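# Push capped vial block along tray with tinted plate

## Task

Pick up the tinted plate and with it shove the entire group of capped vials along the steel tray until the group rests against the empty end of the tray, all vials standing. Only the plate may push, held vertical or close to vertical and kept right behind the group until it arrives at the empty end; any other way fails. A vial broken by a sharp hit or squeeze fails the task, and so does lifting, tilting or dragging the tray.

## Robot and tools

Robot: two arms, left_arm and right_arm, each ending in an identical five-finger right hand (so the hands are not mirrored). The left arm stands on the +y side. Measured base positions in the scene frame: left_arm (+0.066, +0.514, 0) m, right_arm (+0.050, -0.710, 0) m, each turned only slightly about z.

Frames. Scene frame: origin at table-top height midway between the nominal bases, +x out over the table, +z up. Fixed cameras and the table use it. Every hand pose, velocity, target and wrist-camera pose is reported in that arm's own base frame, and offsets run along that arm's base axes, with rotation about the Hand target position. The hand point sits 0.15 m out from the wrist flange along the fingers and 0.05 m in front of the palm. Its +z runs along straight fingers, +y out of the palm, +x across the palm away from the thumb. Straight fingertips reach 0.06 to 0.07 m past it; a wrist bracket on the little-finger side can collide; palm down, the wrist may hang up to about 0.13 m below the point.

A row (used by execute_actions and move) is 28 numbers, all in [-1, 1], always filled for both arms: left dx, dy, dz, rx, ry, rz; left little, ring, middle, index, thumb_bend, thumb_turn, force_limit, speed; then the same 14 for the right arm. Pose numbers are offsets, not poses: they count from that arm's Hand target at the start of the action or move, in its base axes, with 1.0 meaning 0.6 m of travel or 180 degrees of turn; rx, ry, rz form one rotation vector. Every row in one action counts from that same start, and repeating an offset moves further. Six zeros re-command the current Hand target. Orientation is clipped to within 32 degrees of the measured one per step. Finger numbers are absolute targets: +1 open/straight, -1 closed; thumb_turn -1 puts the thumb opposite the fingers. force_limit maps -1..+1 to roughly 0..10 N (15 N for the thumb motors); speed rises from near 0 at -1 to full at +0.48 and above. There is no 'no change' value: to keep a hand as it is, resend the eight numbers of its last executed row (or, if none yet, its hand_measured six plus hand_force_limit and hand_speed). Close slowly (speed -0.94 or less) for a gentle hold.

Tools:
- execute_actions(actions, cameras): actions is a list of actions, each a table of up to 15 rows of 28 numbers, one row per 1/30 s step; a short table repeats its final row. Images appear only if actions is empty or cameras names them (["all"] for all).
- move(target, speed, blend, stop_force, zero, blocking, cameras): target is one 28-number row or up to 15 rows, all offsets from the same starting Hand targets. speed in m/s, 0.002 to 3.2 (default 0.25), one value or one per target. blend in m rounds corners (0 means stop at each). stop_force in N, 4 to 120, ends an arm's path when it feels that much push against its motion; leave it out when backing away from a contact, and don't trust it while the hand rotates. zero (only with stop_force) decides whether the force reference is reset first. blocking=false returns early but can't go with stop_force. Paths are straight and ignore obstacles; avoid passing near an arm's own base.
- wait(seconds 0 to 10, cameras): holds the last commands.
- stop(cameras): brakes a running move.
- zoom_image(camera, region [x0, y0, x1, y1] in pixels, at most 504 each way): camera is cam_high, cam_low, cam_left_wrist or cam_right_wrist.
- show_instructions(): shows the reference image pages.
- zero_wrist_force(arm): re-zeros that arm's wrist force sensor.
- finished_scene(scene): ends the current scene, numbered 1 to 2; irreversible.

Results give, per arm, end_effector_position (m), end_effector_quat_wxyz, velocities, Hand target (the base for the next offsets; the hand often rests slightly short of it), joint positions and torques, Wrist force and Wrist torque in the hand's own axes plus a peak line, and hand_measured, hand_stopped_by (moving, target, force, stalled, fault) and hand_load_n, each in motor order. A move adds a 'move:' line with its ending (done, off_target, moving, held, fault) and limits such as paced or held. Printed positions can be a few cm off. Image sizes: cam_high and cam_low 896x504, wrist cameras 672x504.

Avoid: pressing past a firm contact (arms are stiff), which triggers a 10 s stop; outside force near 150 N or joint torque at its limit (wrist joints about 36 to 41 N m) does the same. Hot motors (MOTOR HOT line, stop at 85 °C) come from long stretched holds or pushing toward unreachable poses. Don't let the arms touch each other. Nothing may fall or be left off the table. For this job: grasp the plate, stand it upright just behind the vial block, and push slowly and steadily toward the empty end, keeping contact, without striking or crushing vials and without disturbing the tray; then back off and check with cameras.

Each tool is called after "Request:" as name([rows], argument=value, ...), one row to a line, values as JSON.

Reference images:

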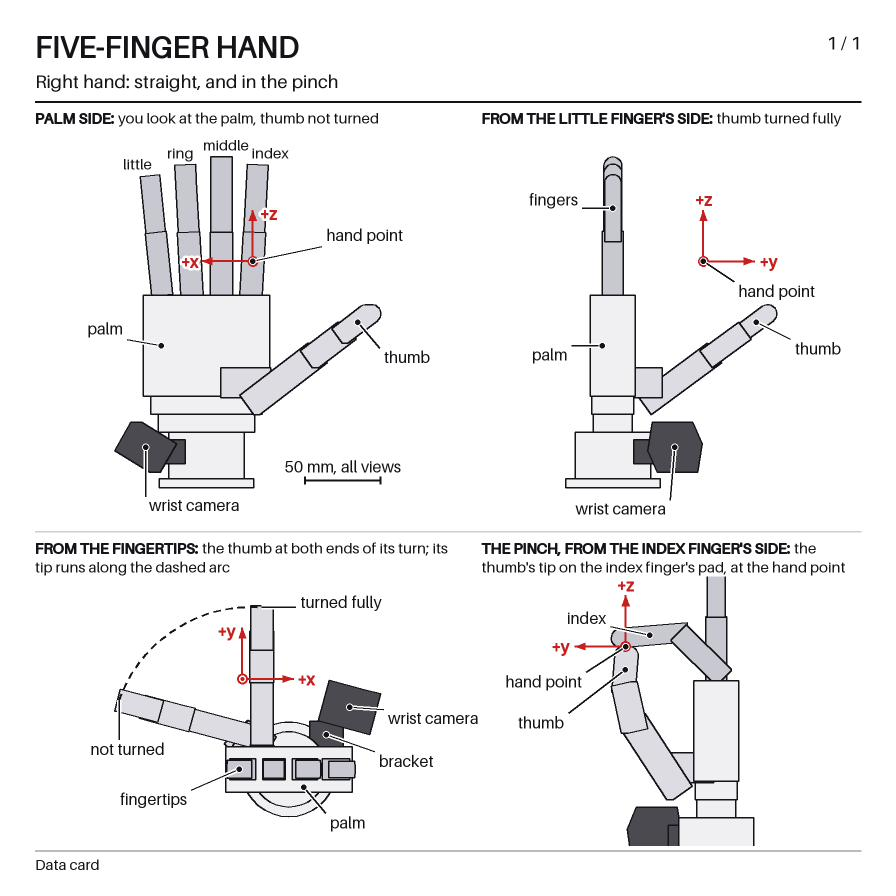

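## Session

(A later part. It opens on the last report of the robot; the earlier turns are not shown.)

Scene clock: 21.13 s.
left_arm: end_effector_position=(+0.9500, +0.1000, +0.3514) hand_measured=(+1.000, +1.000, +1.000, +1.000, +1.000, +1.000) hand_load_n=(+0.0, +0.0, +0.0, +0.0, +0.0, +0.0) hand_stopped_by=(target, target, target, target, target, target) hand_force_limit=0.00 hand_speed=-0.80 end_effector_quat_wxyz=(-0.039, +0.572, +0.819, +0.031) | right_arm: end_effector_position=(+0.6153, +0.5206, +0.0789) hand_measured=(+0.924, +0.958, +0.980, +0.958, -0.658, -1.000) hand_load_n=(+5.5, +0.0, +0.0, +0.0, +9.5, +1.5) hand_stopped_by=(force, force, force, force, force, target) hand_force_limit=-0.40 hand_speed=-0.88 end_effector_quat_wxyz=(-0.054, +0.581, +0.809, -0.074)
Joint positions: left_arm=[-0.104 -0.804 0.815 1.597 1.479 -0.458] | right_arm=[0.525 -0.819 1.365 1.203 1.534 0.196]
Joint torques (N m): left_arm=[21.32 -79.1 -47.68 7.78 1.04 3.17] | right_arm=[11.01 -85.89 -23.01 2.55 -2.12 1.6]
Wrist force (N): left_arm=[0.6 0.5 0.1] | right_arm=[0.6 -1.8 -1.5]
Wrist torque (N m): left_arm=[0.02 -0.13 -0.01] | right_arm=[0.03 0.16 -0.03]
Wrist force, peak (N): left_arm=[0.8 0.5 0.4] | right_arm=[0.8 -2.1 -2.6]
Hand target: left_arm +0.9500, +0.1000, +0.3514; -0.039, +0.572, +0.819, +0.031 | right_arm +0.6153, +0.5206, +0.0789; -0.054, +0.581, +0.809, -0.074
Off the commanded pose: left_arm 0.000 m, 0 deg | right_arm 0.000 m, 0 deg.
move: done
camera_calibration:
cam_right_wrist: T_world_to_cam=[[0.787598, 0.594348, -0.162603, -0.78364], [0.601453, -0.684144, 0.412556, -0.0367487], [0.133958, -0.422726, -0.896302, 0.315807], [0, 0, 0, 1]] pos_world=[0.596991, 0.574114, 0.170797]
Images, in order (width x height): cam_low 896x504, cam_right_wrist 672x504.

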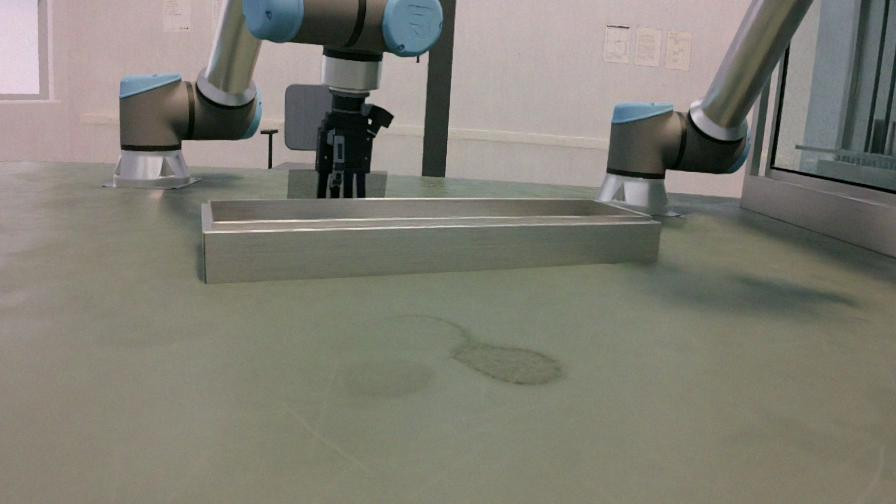

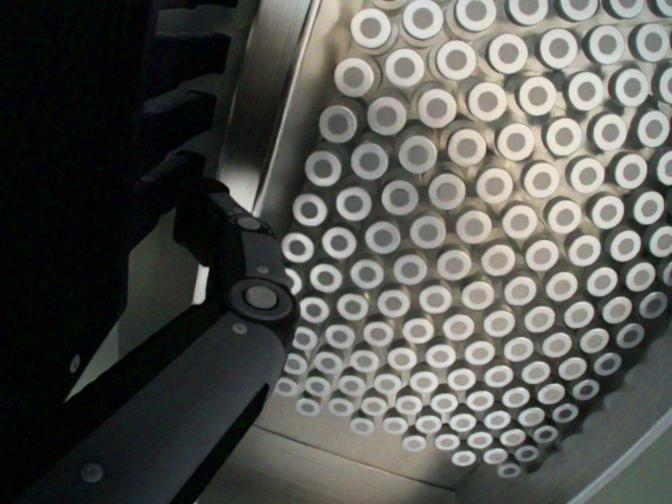

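Request:
move([
  [0,0,0,0,0,0, 1,1,1,1,1,1,0,-0.8, -0.0078,-0.0027,0.0333,0,0,0, 0.4,0.4,0.4,0.4,-1,-1,-0.4,-0.88],
  [0,0,0,0,0,0, 1,1,1,1,1,1,0,-0.8, -0.0078,-0.0027,0.2833,0,0,0, 0.4,0.4,0.4,0.4,-1,-1,-0.4,-0.88],
  [0,0,0,0,0,0, 1,1,1,1,1,1,0,-0.8, 0.1975,-0.122,0.3352,0.058,-0.0288,0.4985, 0.4,0.4,0.4,0.4,-1,-1,-0.4,-0.88],
], speed=[0.03,0.12,0.25], blend=[0.005,0.03,0], cameras=["cam_right_wrist","cam_low","cam_high"])

Request:
zoom_image(camera="cam_right_wrist", region=[200, 0, 450, 250])

Request:
zoom_image(camera="cam_right_wrist", region=[512, 0, 672, 160])

Request:
zoom_image(camera="cam_right_wrist", region=[512, 180, 672, 340])

Scene clock: 28.17 s.
left_arm: end_effector_position=(+0.9500, +0.1000, +0.3514) hand_measured=(+1.000, +1.000, +1.000, +1.000, +1.000, +1.000) hand_load_n=(+0.0, +0.0, +0.0, +0.0, +0.0, +0.0) hand_stopped_by=(target, target, target, target, target, target) hand_force_limit=0.00 hand_speed=-0.80 end_effector_quat_wxyz=(-0.039, +0.572, +0.819, +0.031) | right_arm: end_effector_position=(+0.7338, +0.4474, +0.2801) hand_measured=(+0.924, +0.958, +0.980, +0.958, -0.658, -1.000) hand_load_n=(+3.5, +0.0, +0.0, +0.0, +10.0, +1.5) hand_stopped_by=(force, force, force, force, force, target) hand_force_limit=-0.40 hand_speed=-0.88 end_effector_quat_wxyz=(-0.001, -0.162, +0.987, +0.000)
Joint positions: left_arm=[-0.104 -0.804 0.815 1.597 1.479 -0.458] | right_arm=[0.269 -0.939 1.164 1.346 1.57 -1.627]
Joint torques (N m): left_arm=[20.19 -79.12 -48.61 7.69 0.98 2.97] | right_arm=[-12.17 -81.29 -45.39 7.26 -2.4 -2.07]
Wrist force (N): left_arm=[0.3 0.3 0.0] | right_arm=[0.7 -0.8 1.7]
Wrist torque (N m): left_arm=[0.00 -0.09 -0.03] | right_arm=[-0.06 0.02 0.13]
Wrist force, peak (N): left_arm=[1.0 0.5 0.4] | right_arm=[0.9 -1.9 -1.8]
Hand target: left_arm +0.9500, +0.1000, +0.3514; -0.039, +0.572, +0.819, +0.031 | right_arm +0.7338, +0.4474, +0.2801; -0.001, -0.162, +0.987, +0.000
Off the commanded pose: left_arm 0.000 m, 0 deg | right_arm 0.000 m, 0 deg.
move: done
camera_calibration:
cam_right_wrist: T_world_to_cam=[[-0.598606, 0.800973, 0.0105979, 0.0754436], [0.71011, 0.524484, 0.469744, -0.877522], [0.370694, 0.288717, -0.882739, -0.0464939], [0, 0, 0, 1]] pos_world=[0.685533, 0.413242, 0.370369]
Images, in order (width x height): cam_high 896x504, cam_low 896x504, cam_right_wrist 672x504.

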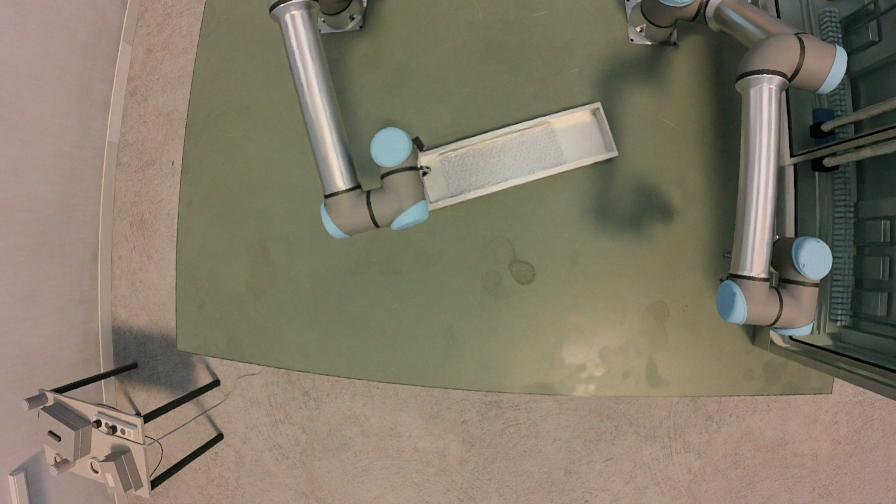

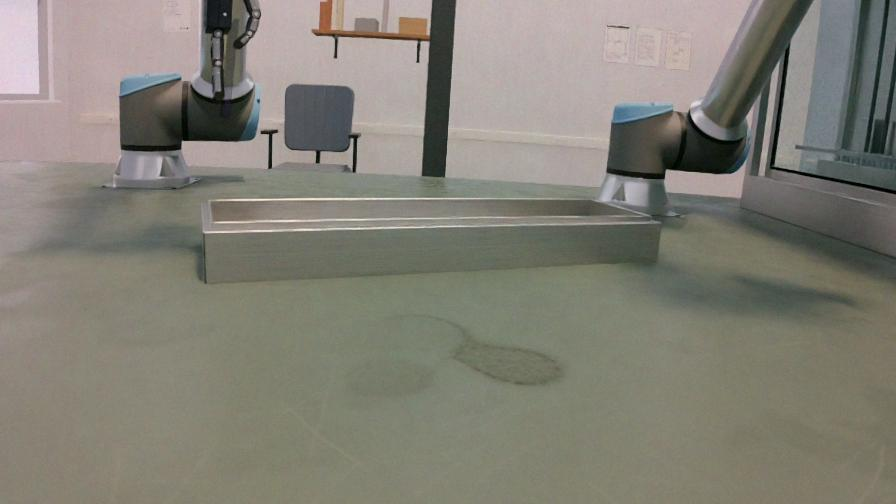

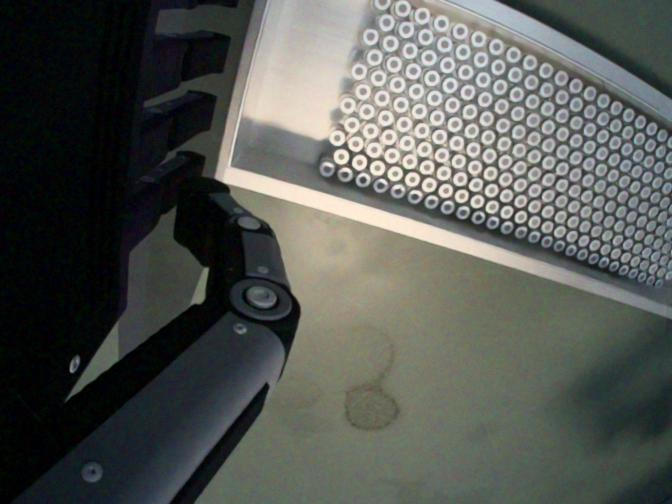

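Scaled by 2.016 from the camera's 672x504 image, which has a finer 960x720 frame.

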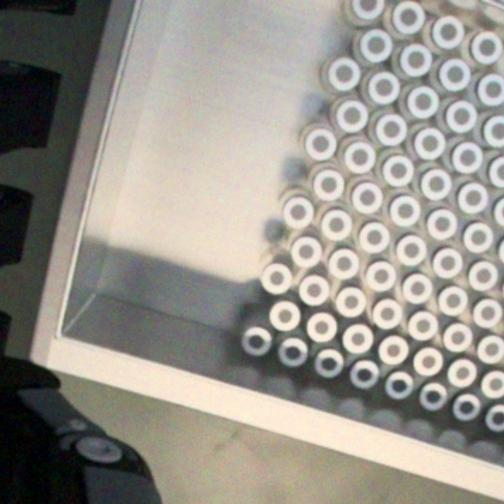

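Scaled by 3.150 from the camera's 672x504 image, which has a finer 960x720 frame.

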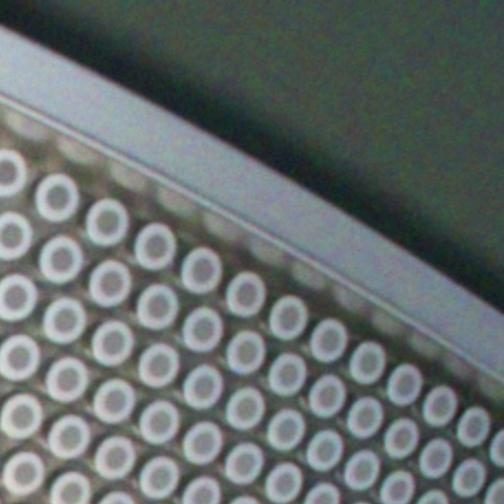

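Scaled by 3.150 from the camera's 672x504 image, which has a finer 960x720 frame.

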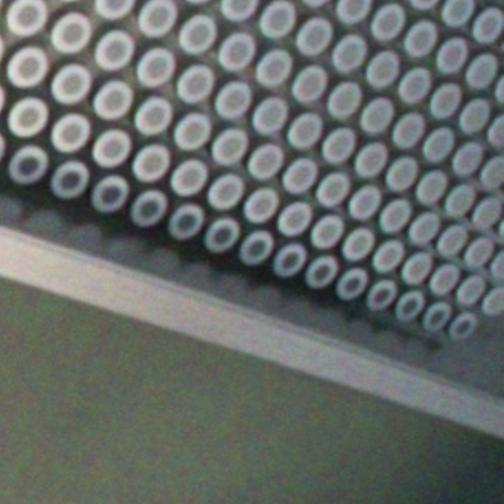

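Request:
move(target=[0,0,0,0,0,0, 1,1,1,1,1,1,0,-0.8, -0.0343,0.0553,-0.2085,0,0,0.0017, 0.4,0.4,0.4,0.4,-1,-1,-0.4,-0.88], speed=0.12, cameras=["cam_right_wrist","cam_low","cam_high"])

Request:
zoom_image(camera="cam_right_wrist", region=[100, 140, 340, 380])

Request:
zoom_image(camera="cam_right_wrist", region=[180, 0, 420, 200])

Request:
zoom_image(camera="cam_low", region=[160, 60, 400, 300])

Scene clock: 31.70 s.
left_arm: end_effector_position=(+0.9500, +0.1000, +0.3514) hand_measured=(+1.000, +1.000, +1.000, +1.000, +1.000, +1.000) hand_load_n=(+0.0, +0.0, +0.0, +0.0, +0.0, +0.0) hand_stopped_by=(target, target, target, target, target, target) hand_force_limit=0.00 hand_speed=-0.80 end_effector_quat_wxyz=(-0.039, +0.572, +0.819, +0.031) | right_arm: end_effector_position=(+0.7133, +0.4805, +0.1552) hand_measured=(+0.924, +0.958, +0.980, +0.958, -0.658, -1.000) hand_load_n=(+4.0, +0.0, +0.0, +0.0, +10.5, +1.5) hand_stopped_by=(force, force, force, force, force, target) hand_force_limit=-0.40 hand_speed=-0.88 end_effector_quat_wxyz=(-0.001, -0.165, +0.986, +0.000)
Joint positions: left_arm=[-0.104 -0.804 0.815 1.597 1.479 -0.458] | right_arm=[0.316 -0.873 1.284 1.161 1.57 -1.586]
Joint torques (N m): left_arm=[19.41 -80.57 -48.29 7.91 0.61 2.97] | right_arm=[15.08 -82.91 -23 1.75 -1.88 2.28]
Wrist force (N): left_arm=[0.5 -0.1 0.2] | right_arm=[1.4 -0.9 1.3]
Wrist torque (N m): left_arm=[-0.08 -0.12 -0.03] | right_arm=[-0.04 -0.17 0.03]
Wrist force, peak (N): left_arm=[0.9 0.4 0.3] | right_arm=[0.7 -1.4 2.0]
Hand target: left_arm +0.9500, +0.1000, +0.3514; -0.039, +0.572, +0.819, +0.031 | right_arm +0.7132, +0.4805, +0.1550; -0.001, -0.165, +0.986, +0.000
Off the commanded pose: left_arm 0.000 m, 0 deg | right_arm 0.000 m, 0 deg.
move: done
camera_calibration:
cam_right_wrist: T_world_to_cam=[[-0.603073, 0.797615, 0.0106491, 0.0427971], [0.707174, 0.528419, 0.469765, -0.821456], [0.369064, 0.290833, -0.882728, -0.158561], [0, 0, 0, 1]] pos_world=[0.665241, 0.446052, 0.245469]
Images, in order (width x height): cam_high 896x504, cam_low 896x504, cam_right_wrist 672x504.

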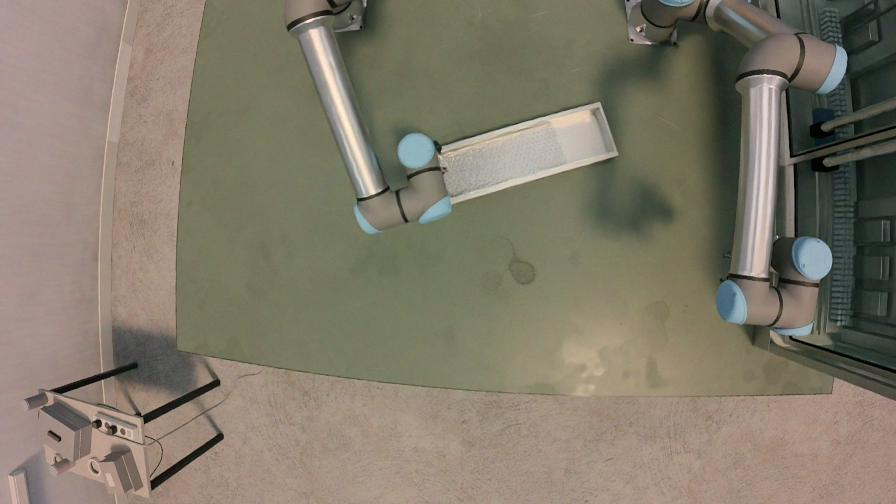

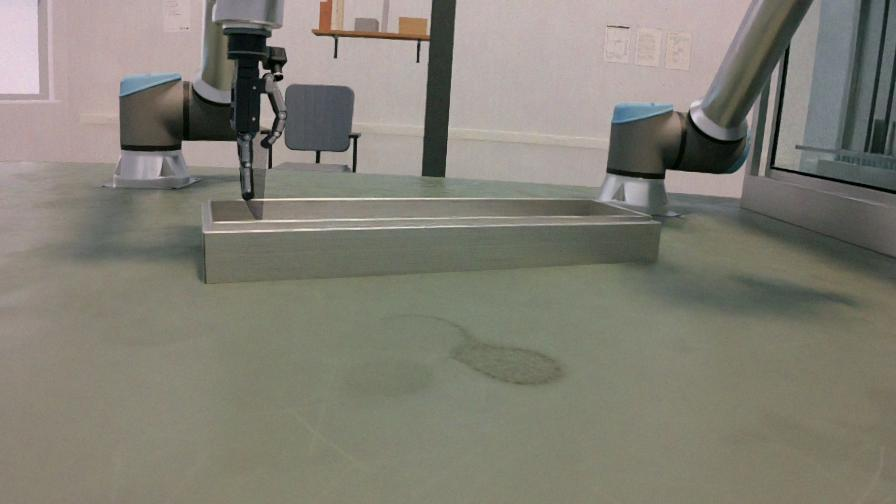

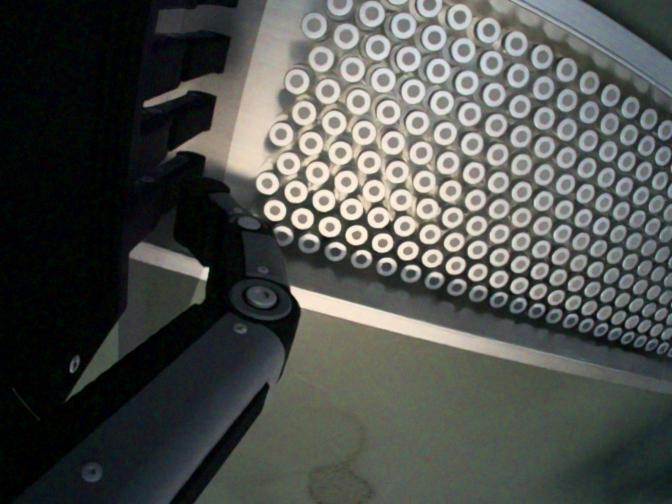

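Scaled by 2.100 from the camera's 672x504 image, which has a finer 960x720 frame.

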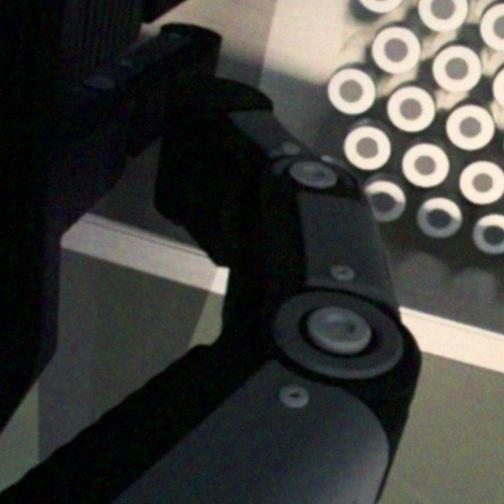

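Scaled by 2.100 from the camera's 672x504 image, which has a finer 960x720 frame.

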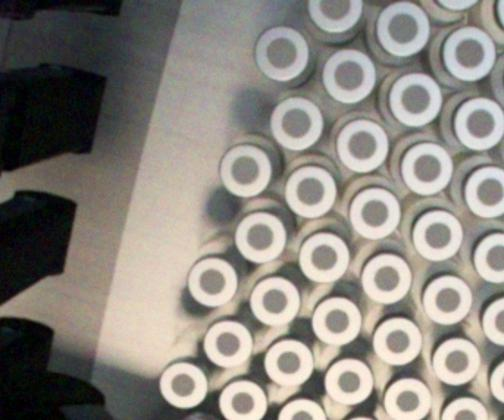

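Scaled by 2.100 from the camera's 896x504 image, which has a finer 1280x720 frame.

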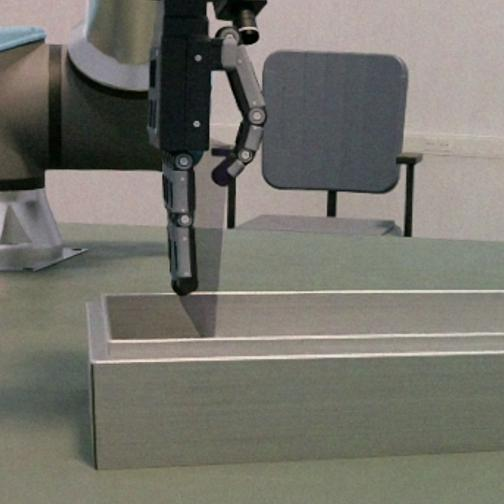

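Request:
zoom_image(camera="cam_right_wrist", region=[120, 220, 220, 320])

Request:
zoom_image(camera="cam_right_wrist", region=[512, 0, 672, 160])

Request:
zoom_image(camera="cam_right_wrist", region=[280, 260, 440, 360])

Scaled by 5.040 from the camera's 672x504 image, which has a finer 960x720 frame.

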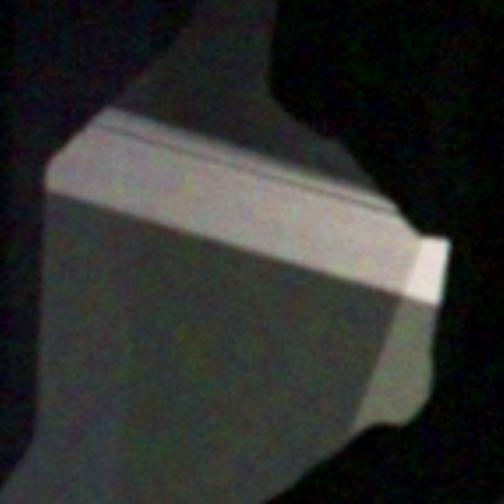

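Scaled by 3.150 from the camera's 672x504 image, which has a finer 960x720 frame.

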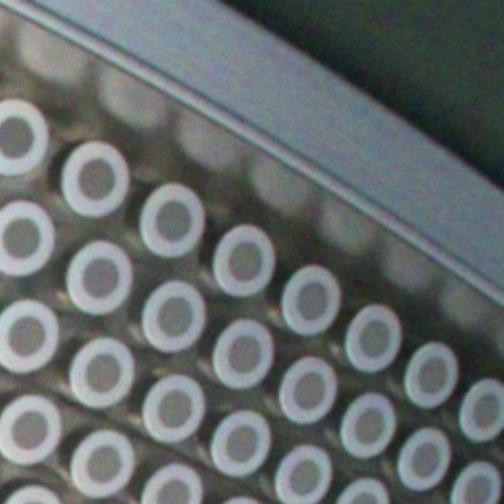

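Scaled by 3.150 from the camera's 672x504 image, which has a finer 960x720 frame.

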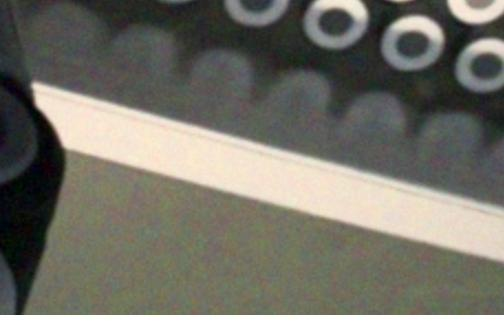

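Request:
zero_wrist_force(arm="right_arm")

Request:
move(target=[0,0,0,0,0,0, 1,1,1,1,1,1,0,-0.8, 0.0047,0.0017,-0.1033,0,0,-0.0011, 0.4,0.4,0.4,0.4,-1,-1,-0.4,-0.88], speed=0.05, stop_force=6, cameras=["cam_right_wrist","cam_low"])

Request:
zoom_image(camera="cam_right_wrist", region=[100, 0, 400, 340])

Request:
zoom_image(camera="cam_low", region=[160, 60, 400, 300])

Wrist force sensor zeroed.

Scene clock: 36.87 s.
left_arm: end_effector_position=(+0.9500, +0.1000, +0.3514) hand_measured=(+1.000, +1.000, +1.000, +1.000, +1.000, +1.000) hand_load_n=(+0.0, -0.5, +0.0, +0.0, +0.0, +0.0) hand_stopped_by=(target, target, target, target, target, target) hand_force_limit=0.00 hand_speed=-0.80 end_effector_quat_wxyz=(-0.039, +0.572, +0.819, +0.031) | right_arm: end_effector_position=(+0.7161, +0.4816, +0.0930) hand_measured=(+0.924, +0.958, +0.980, +0.958, -0.658, -1.000) hand_load_n=(+2.5, +0.0, +0.0, +0.0, +10.5, +1.0) hand_stopped_by=(force, force, force, force, force, target) hand_force_limit=-0.40 hand_speed=-0.88 end_effector_quat_wxyz=(-0.001, -0.163, +0.987, +0.000)
Joint positions: left_arm=[-0.104 -0.804 0.815 1.597 1.479 -0.458] | right_arm=[0.316 -0.823 1.315 1.08 1.57 -1.582]
Joint torques (N m): left_arm=[19.96 -80.37 -47.13 7.64 0.87 2.62] | right_arm=[10.83 -84.77 -27.62 -1.59 -1.45 2.11]
Wrist force (N, zeroed by zero_wrist_force on right_arm): left_arm=[0.7 0.1 0.3] | right_arm=[11.8 0.5 -4.2]
Wrist torque (N m, zeroed by zero_wrist_force on right_arm): left_arm=[-0.05 -0.15 -0.02] | right_arm=[0.24 0.12 0.52]
Wrist force, peak (N, zeroed by zero_wrist_force on right_arm): left_arm=[0.8 0.7 0.4] | right_arm=[12.3 0.1 -3.6]
Hand target: left_arm +0.9500, +0.1000, +0.3514; -0.039, +0.572, +0.819, +0.031 | right_arm +0.7161, +0.4816, +0.0930; -0.001, -0.163, +0.987, +0.000
Off the commanded pose: left_arm 0.000 m, 0 deg | right_arm 0.000 m, 0 deg.
move: done
camera_calibration:
cam_right_wrist: T_world_to_cam=[[-0.600327, 0.799684, 0.0106556, 0.0412924], [0.70898, 0.525975, 0.469785, -0.794943], [0.370075, 0.289579, -0.882717, -0.214954], [0, 0, 0, 1]] pos_world=[0.667936, 0.447346, 0.183269]
Images, in order (width x height): cam_low 896x504, cam_right_wrist 672x504.

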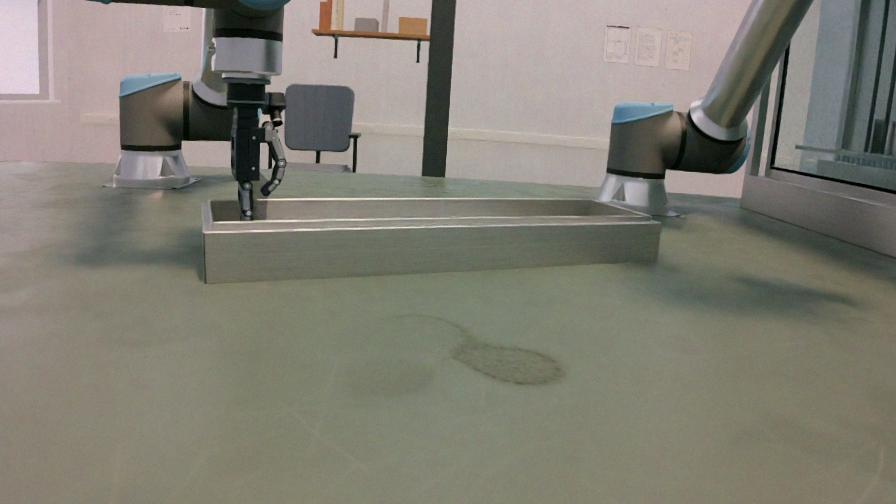

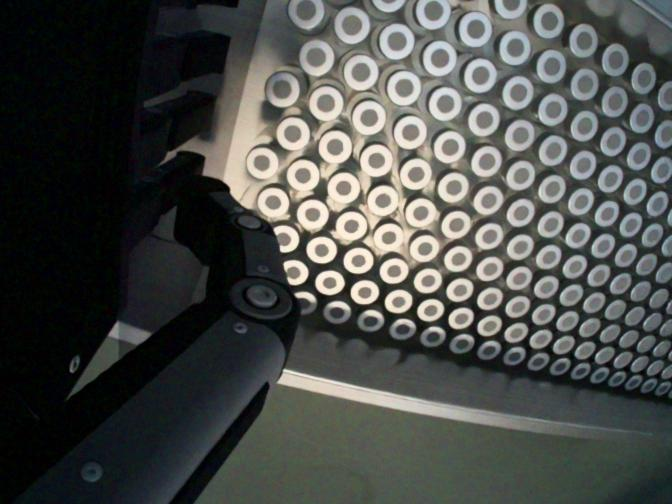

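Scaled by 1.482 from the camera's 672x504 image, which has a finer 960x720 frame.

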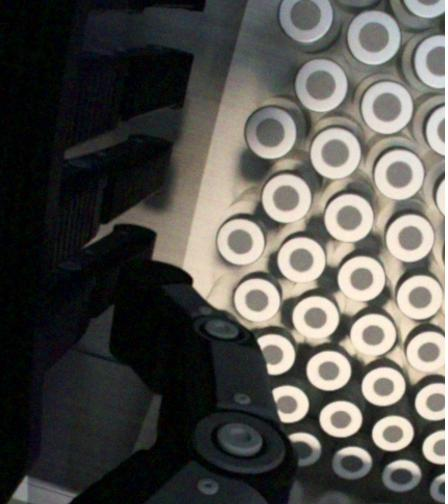

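Scaled by 2.100 from the camera's 896x504 image, which has a finer 1280x720 frame.

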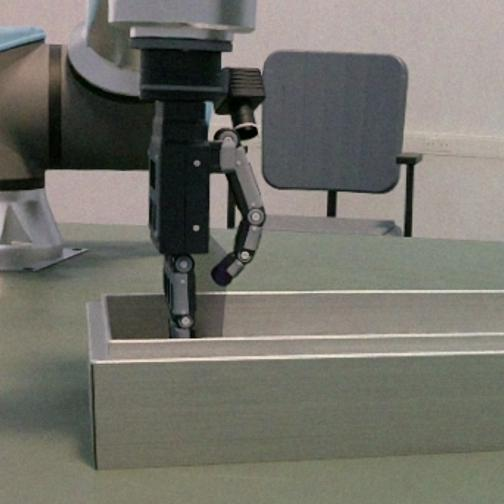

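Request:
move(target=[0,0,0,0,0,0, 1,1,1,1,1,1,0,-0.8, -0.0103,-0.0035,0,0,0,0, 0.4,0.4,0.4,0.4,-1,-1,-0.4,-0.88], speed=0.02, cameras=["cam_right_wrist"])

Request:
zoom_image(camera="cam_right_wrist", region=[100, 180, 300, 400])

Scene clock: 38.07 s.
left_arm: end_effector_position=(+0.9500, +0.1000, +0.3514) hand_measured=(+1.000, +1.000, +1.000, +1.000, +1.000, +1.000) hand_load_n=(+0.0, +0.0, +0.0, +0.0, +0.0, +0.0) hand_stopped_by=(target, target, target, target, target, target) hand_force_limit=0.00 hand_speed=-0.80 end_effector_quat_wxyz=(-0.039, +0.572, +0.819, +0.031) | right_arm: end_effector_position=(+0.7099, +0.4795, +0.0930) hand_measured=(+0.924, +0.958, +0.980, +0.958, -0.658, -1.000) hand_load_n=(+3.0, +0.0, +0.0, +0.0, +10.5, +1.5) hand_stopped_by=(force, force, force, force, force, target) hand_force_limit=-0.40 hand_speed=-0.88 end_effector_quat_wxyz=(-0.001, -0.163, +0.987, +0.000)
Joint positions: left_arm=[-0.104 -0.804 0.815 1.597 1.479 -0.458] | right_arm=[0.316 -0.833 1.333 1.072 1.57 -1.582]
Joint torques (N m): left_arm=[20.49 -78.05 -48 7.97 0.76 2.93] | right_arm=[-3.41 -109.38 -21.34 1.7 -1.53 -1.84]
Wrist force (N, zeroed by zero_wrist_force on right_arm): left_arm=[0.6 0.4 0.2] | right_arm=[-0.4 0.1 0.1]
Wrist torque (N m, zeroed by zero_wrist_force on right_arm): left_arm=[0.00 -0.14 -0.02] | right_arm=[0.00 0.07 -0.06]
Wrist force, peak (N, zeroed by zero_wrist_force on right_arm): left_arm=[0.7 0.6 0.3] | right_arm=[12.1 0.7 -4.0]
Hand target: left_arm +0.9500, +0.1000, +0.3514; -0.039, +0.572, +0.819, +0.031 | right_arm +0.7099, +0.4795, +0.0930; -0.001, -0.163, +0.987, +0.000
Off the commanded pose: left_arm 0.000 m, 0 deg | right_arm 0.000 m, 0 deg.
move: done
camera_calibration:
cam_right_wrist: T_world_to_cam=[[-0.600327, 0.799684, 0.0106556, 0.0393097], [0.70898, 0.525975, 0.469785, -0.789514], [0.370075, 0.289579, -0.882717, -0.212088], [0, 0, 0, 1]] pos_world=[0.661836, 0.445246, 0.183269]
Images, in order (width x height): cam_right_wrist 672x504.

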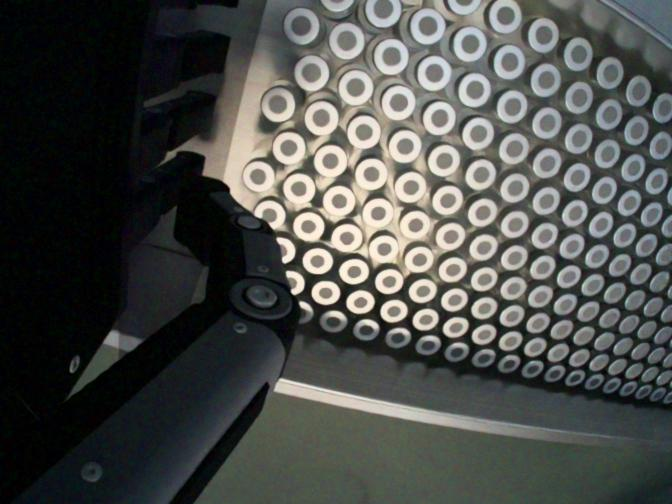

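Scaled by 2.291 from the camera's 672x504 image, which has a finer 960x720 frame.

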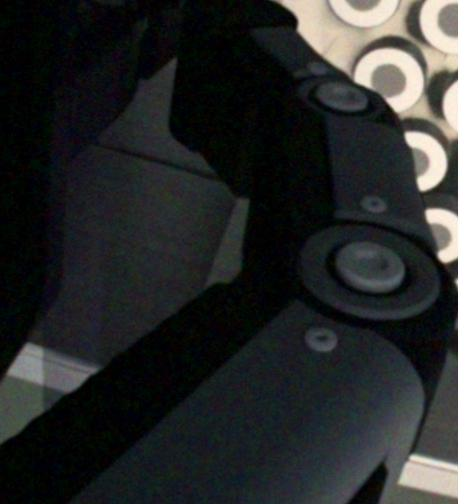

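Request:
move(target=[0,0,0,0,0,0, 1,1,1,1,1,1,0,-0.8, -0.0214,0.0631,0,0,0,0, 0.4,0.4,0.4,0.4,-1,-1,-0.4,-0.88], speed=0.02, stop_force=20, cameras=["cam_right_wrist","cam_low","cam_high"])

Request:
zoom_image(camera="cam_right_wrist", region=[100, 0, 400, 340])

Request:
zoom_image(camera="cam_high", region=[430, 80, 630, 230])

Scene clock: 41.40 s.
left_arm: end_effector_position=(+0.9500, +0.1000, +0.3514) hand_measured=(+1.000, +1.000, +1.000, +1.000, +1.000, +1.000) hand_load_n=(+0.0, +0.0, +0.0, +0.0, +0.0, +0.0) hand_stopped_by=(target, target, target, target, target, target) hand_force_limit=0.00 hand_speed=-0.80 end_effector_quat_wxyz=(-0.039, +0.572, +0.819, +0.031) | right_arm: end_effector_position=(+0.6970, +0.5173, +0.0930) hand_measured=(+0.924, +0.958, +0.980, +0.958, -0.658, -1.000) hand_load_n=(+7.0, +3.5, +0.0, +6.5, +10.5, +1.0) hand_stopped_by=(force, force, force, force, force, target) hand_force_limit=-0.40 hand_speed=-0.88 end_effector_quat_wxyz=(-0.001, -0.163, +0.987, +0.000)
Joint positions: left_arm=[-0.104 -0.804 0.815 1.597 1.479 -0.458] | right_arm=[0.366 -0.819 1.308 1.083 1.57 -1.532]
Joint torques (N m): left_arm=[19.7 -80.58 -47.45 7.48 0.59 2.82] | right_arm=[23.07 -83.98 -39.04 7.84 -6.09 2.05]
Wrist force (N, zeroed by zero_wrist_force on right_arm): left_arm=[0.7 0.3 0.3] | right_arm=[-2.9 -12.9 0.1]
Wrist torque (N m, zeroed by zero_wrist_force on right_arm): left_arm=[-0.03 -0.15 -0.01] | right_arm=[0.85 -0.16 -0.52]
Wrist force, peak (N, zeroed by zero_wrist_force on right_arm): left_arm=[0.9 0.4 0.6] | right_arm=[-3.1 -13.3 -0.1]
Hand target: left_arm +0.9500, +0.1000, +0.3514; -0.039, +0.572, +0.819, +0.031 | right_arm +0.6970, +0.5173, +0.0930; -0.001, -0.163, +0.987, +0.000
Off the commanded pose: left_arm 0.000 m, 0 deg | right_arm 0.000 m, 0 deg.
move: done
camera_calibration:
cam_right_wrist: T_world_to_cam=[[-0.600327, 0.799684, 0.0106556, 0.00133746], [0.70898, 0.525975, 0.469785, -0.80025], [0.370075, 0.289579, -0.882717, -0.21826], [0, 0, 0, 1]] pos_world=[0.648936, 0.483046, 0.183269]
Images, in order (width x height): cam_high 896x504, cam_low 896x504, cam_right_wrist 672x504.

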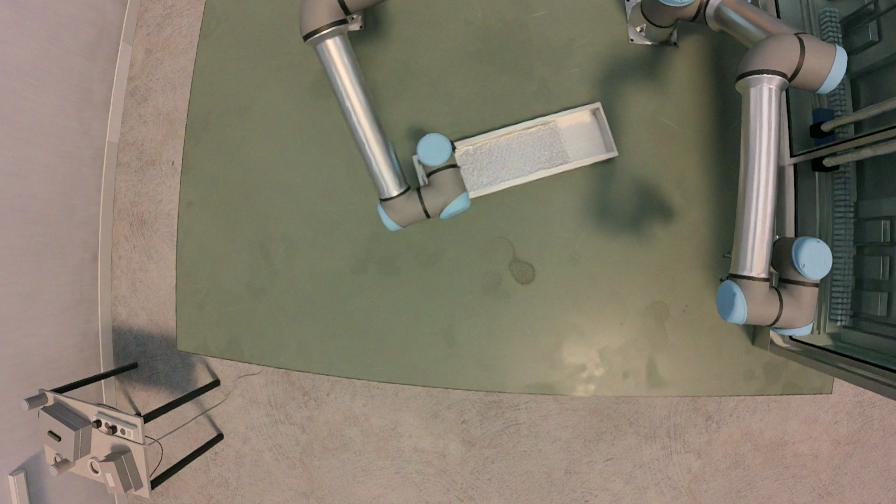

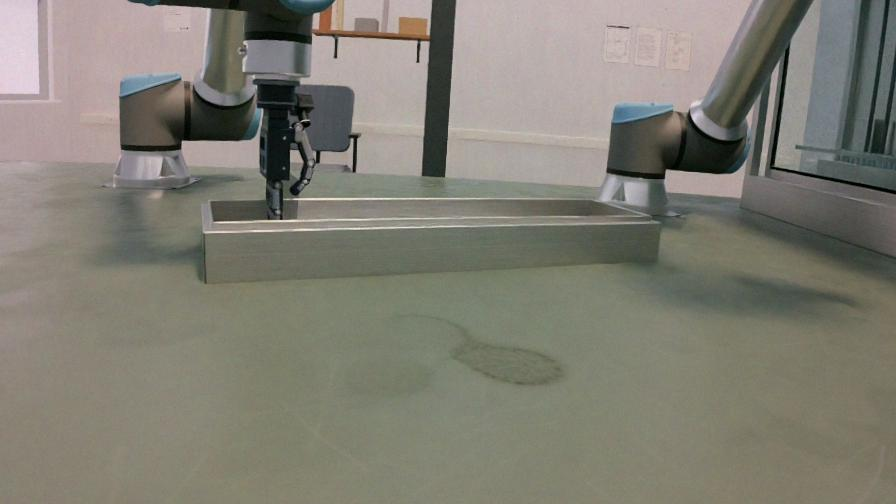

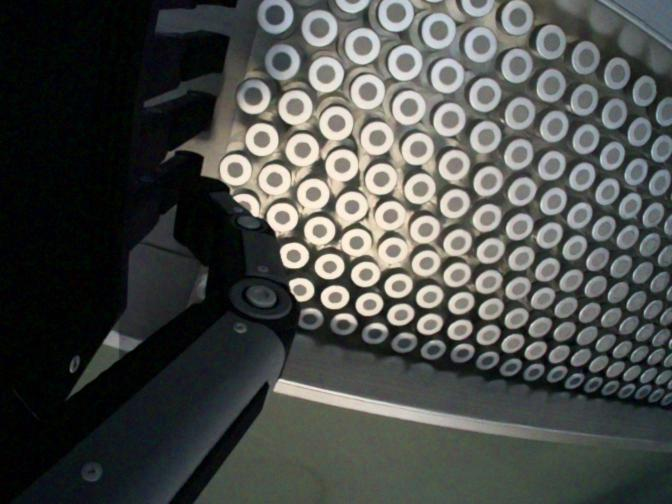

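Scaled by 1.482 from the camera's 672x504 image, which has a finer 960x720 frame.

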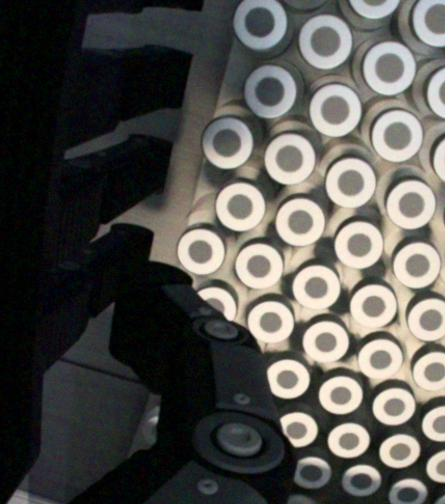

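Scaled by 2.520 from the camera's 896x504 image, which has a finer 1280x720 frame.

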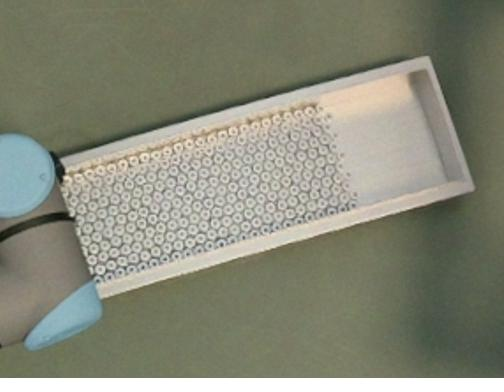

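Request:
zoom_image(camera="cam_right_wrist", region=[512, 340, 672, 500])

Request:
zoom_image(camera="cam_right_wrist", region=[270, 340, 430, 500])

Scaled by 3.150 from the camera's 672x504 image, which has a finer 960x720 frame.

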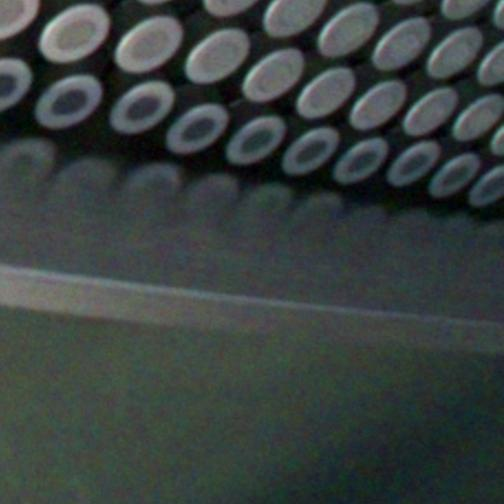

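Scaled by 3.150 from the camera's 672x504 image, which has a finer 960x720 frame.

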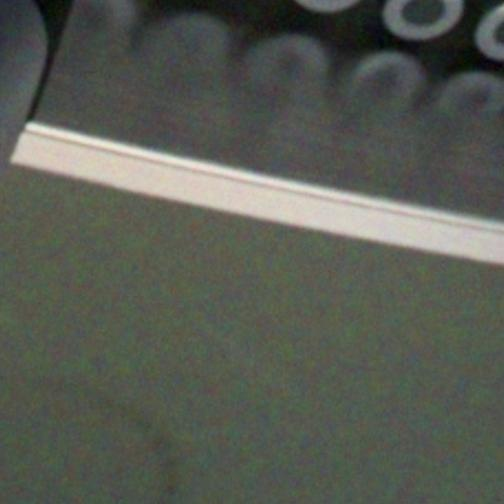

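Request:
move(target=[0,0,0,0,0,0, 1,1,1,1,1,1,0,-0.8, -0.0342,0.1117,0,0,0,-0.0022, 0.4,0.4,0.4,0.4,-1,-1,-0.4,-0.88], speed=0.03, stop_force=20, cameras=["cam_right_wrist","cam_low","cam_high"])

Request:
zoom_image(camera="cam_right_wrist", region=[270, 340, 430, 500])

Request:
zoom_image(camera="cam_right_wrist", region=[512, 340, 672, 500])

Request:
zoom_image(camera="cam_high", region=[500, 80, 640, 220])

Scene clock: 46.43 s.
left_arm: end_effector_position=(+0.9500, +0.1000, +0.3514) hand_measured=(+1.000, +1.000, +1.000, +1.000, +1.000, +1.000) hand_load_n=(+0.0, +0.0, +0.0, +0.0, +0.0, +0.0) hand_stopped_by=(target, target, target, target, target, target) hand_force_limit=0.00 hand_speed=-0.80 end_effector_quat_wxyz=(-0.039, +0.572, +0.819, +0.031) | right_arm: end_effector_position=(+0.6765, +0.5843, +0.0930) hand_measured=(+0.924, +0.958, +0.980, +0.958, -0.658, -1.000) hand_load_n=(+6.0, +2.5, +0.0, +7.0, +10.5, +1.5) hand_stopped_by=(force, force, force, force, force, target) hand_force_limit=-0.40 hand_speed=-0.88 end_effector_quat_wxyz=(-0.001, -0.160, +0.987, +0.000)
Joint positions: left_arm=[-0.104 -0.804 0.815 1.597 1.479 -0.458] | right_arm=[0.452 -0.785 1.245 1.112 1.57 -1.439]
Joint torques (N m): left_arm=[18.8 -78.91 -47.75 7.66 0.22 2.79] | right_arm=[21.86 -88.1 -42.8 5.73 -3.19 1.65]
Wrist force (N, zeroed by zero_wrist_force on right_arm): left_arm=[0.4 0.6 0.4] | right_arm=[-0.7 -11.5 0.1]
Wrist torque (N m, zeroed by zero_wrist_force on right_arm): left_arm=[0.03 -0.11 -0.02] | right_arm=[0.64 0.08 -0.26]
Wrist force, peak (N, zeroed by zero_wrist_force on right_arm): left_arm=[0.9 0.7 0.2] | right_arm=[-2.6 -13.9 -0.8]
Hand target: left_arm +0.9500, +0.1000, +0.3514; -0.039, +0.572, +0.819, +0.031 | right_arm +0.6765, +0.5843, +0.0930; -0.001, -0.160, +0.987, +0.000
Off the commanded pose: left_arm 0.000 m, 0 deg | right_arm 0.000 m, 0 deg.
move: done
camera_calibration:
cam_right_wrist: T_world_to_cam=[[-0.59478, 0.803818, 0.0106687, -0.0708072], [0.712628, 0.52107, 0.469731, -0.820522], [0.372019, 0.286989, -0.882745, -0.229863], [0, 0, 0, 1]] pos_world=[0.628126, 0.550434, 0.183269]
Images, in order (width x height): cam_high 896x504, cam_low 896x504, cam_right_wrist 672x504.

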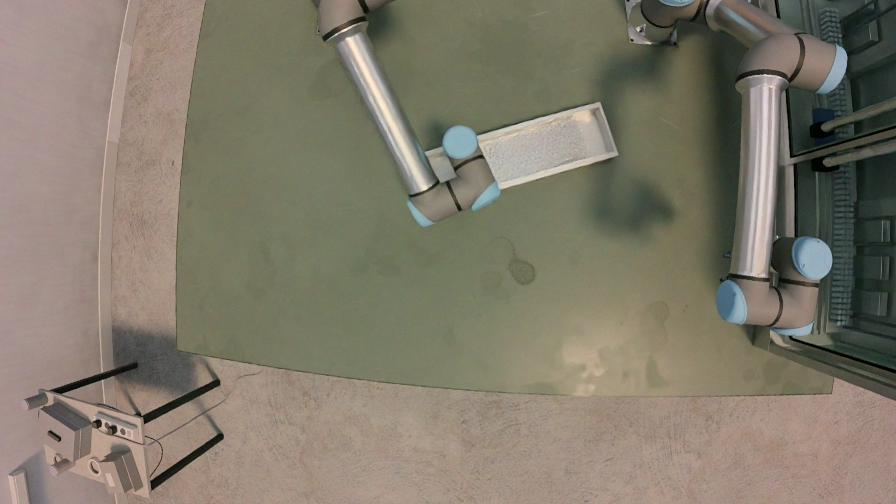

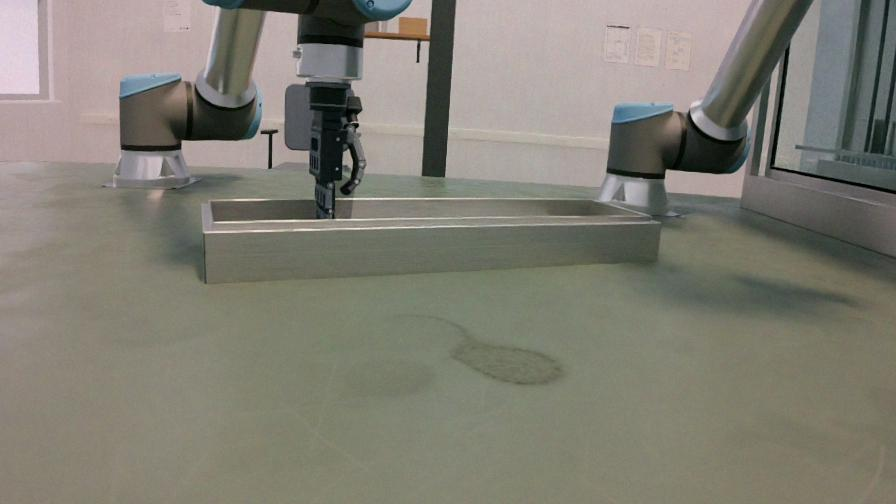

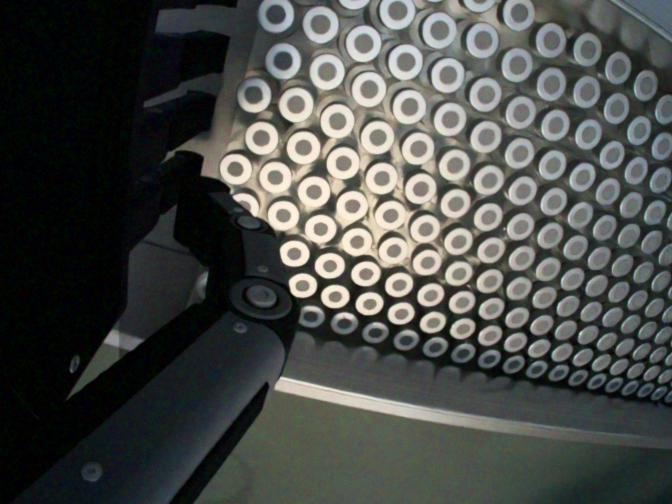

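Scaled by 3.150 from the camera's 672x504 image, which has a finer 960x720 frame.

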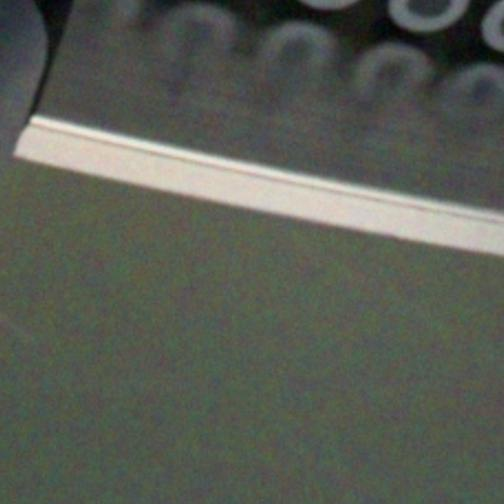

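Scaled by 3.150 from the camera's 672x504 image, which has a finer 960x720 frame.

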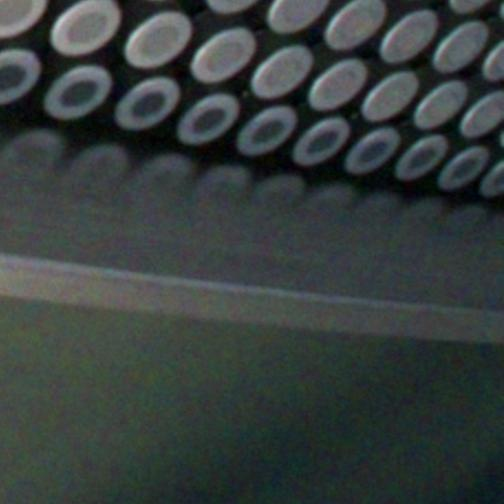

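Scaled by 3.600 from the camera's 896x504 image, which has a finer 1280x720 frame.

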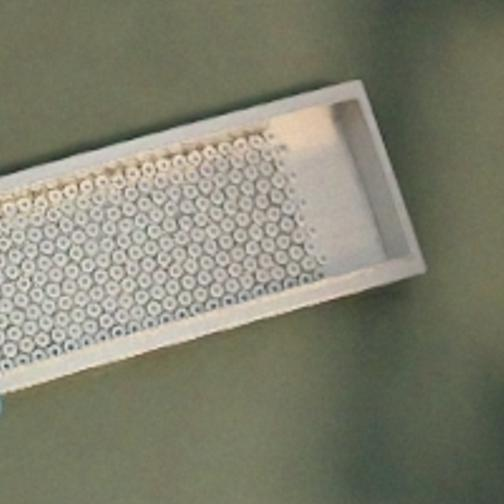

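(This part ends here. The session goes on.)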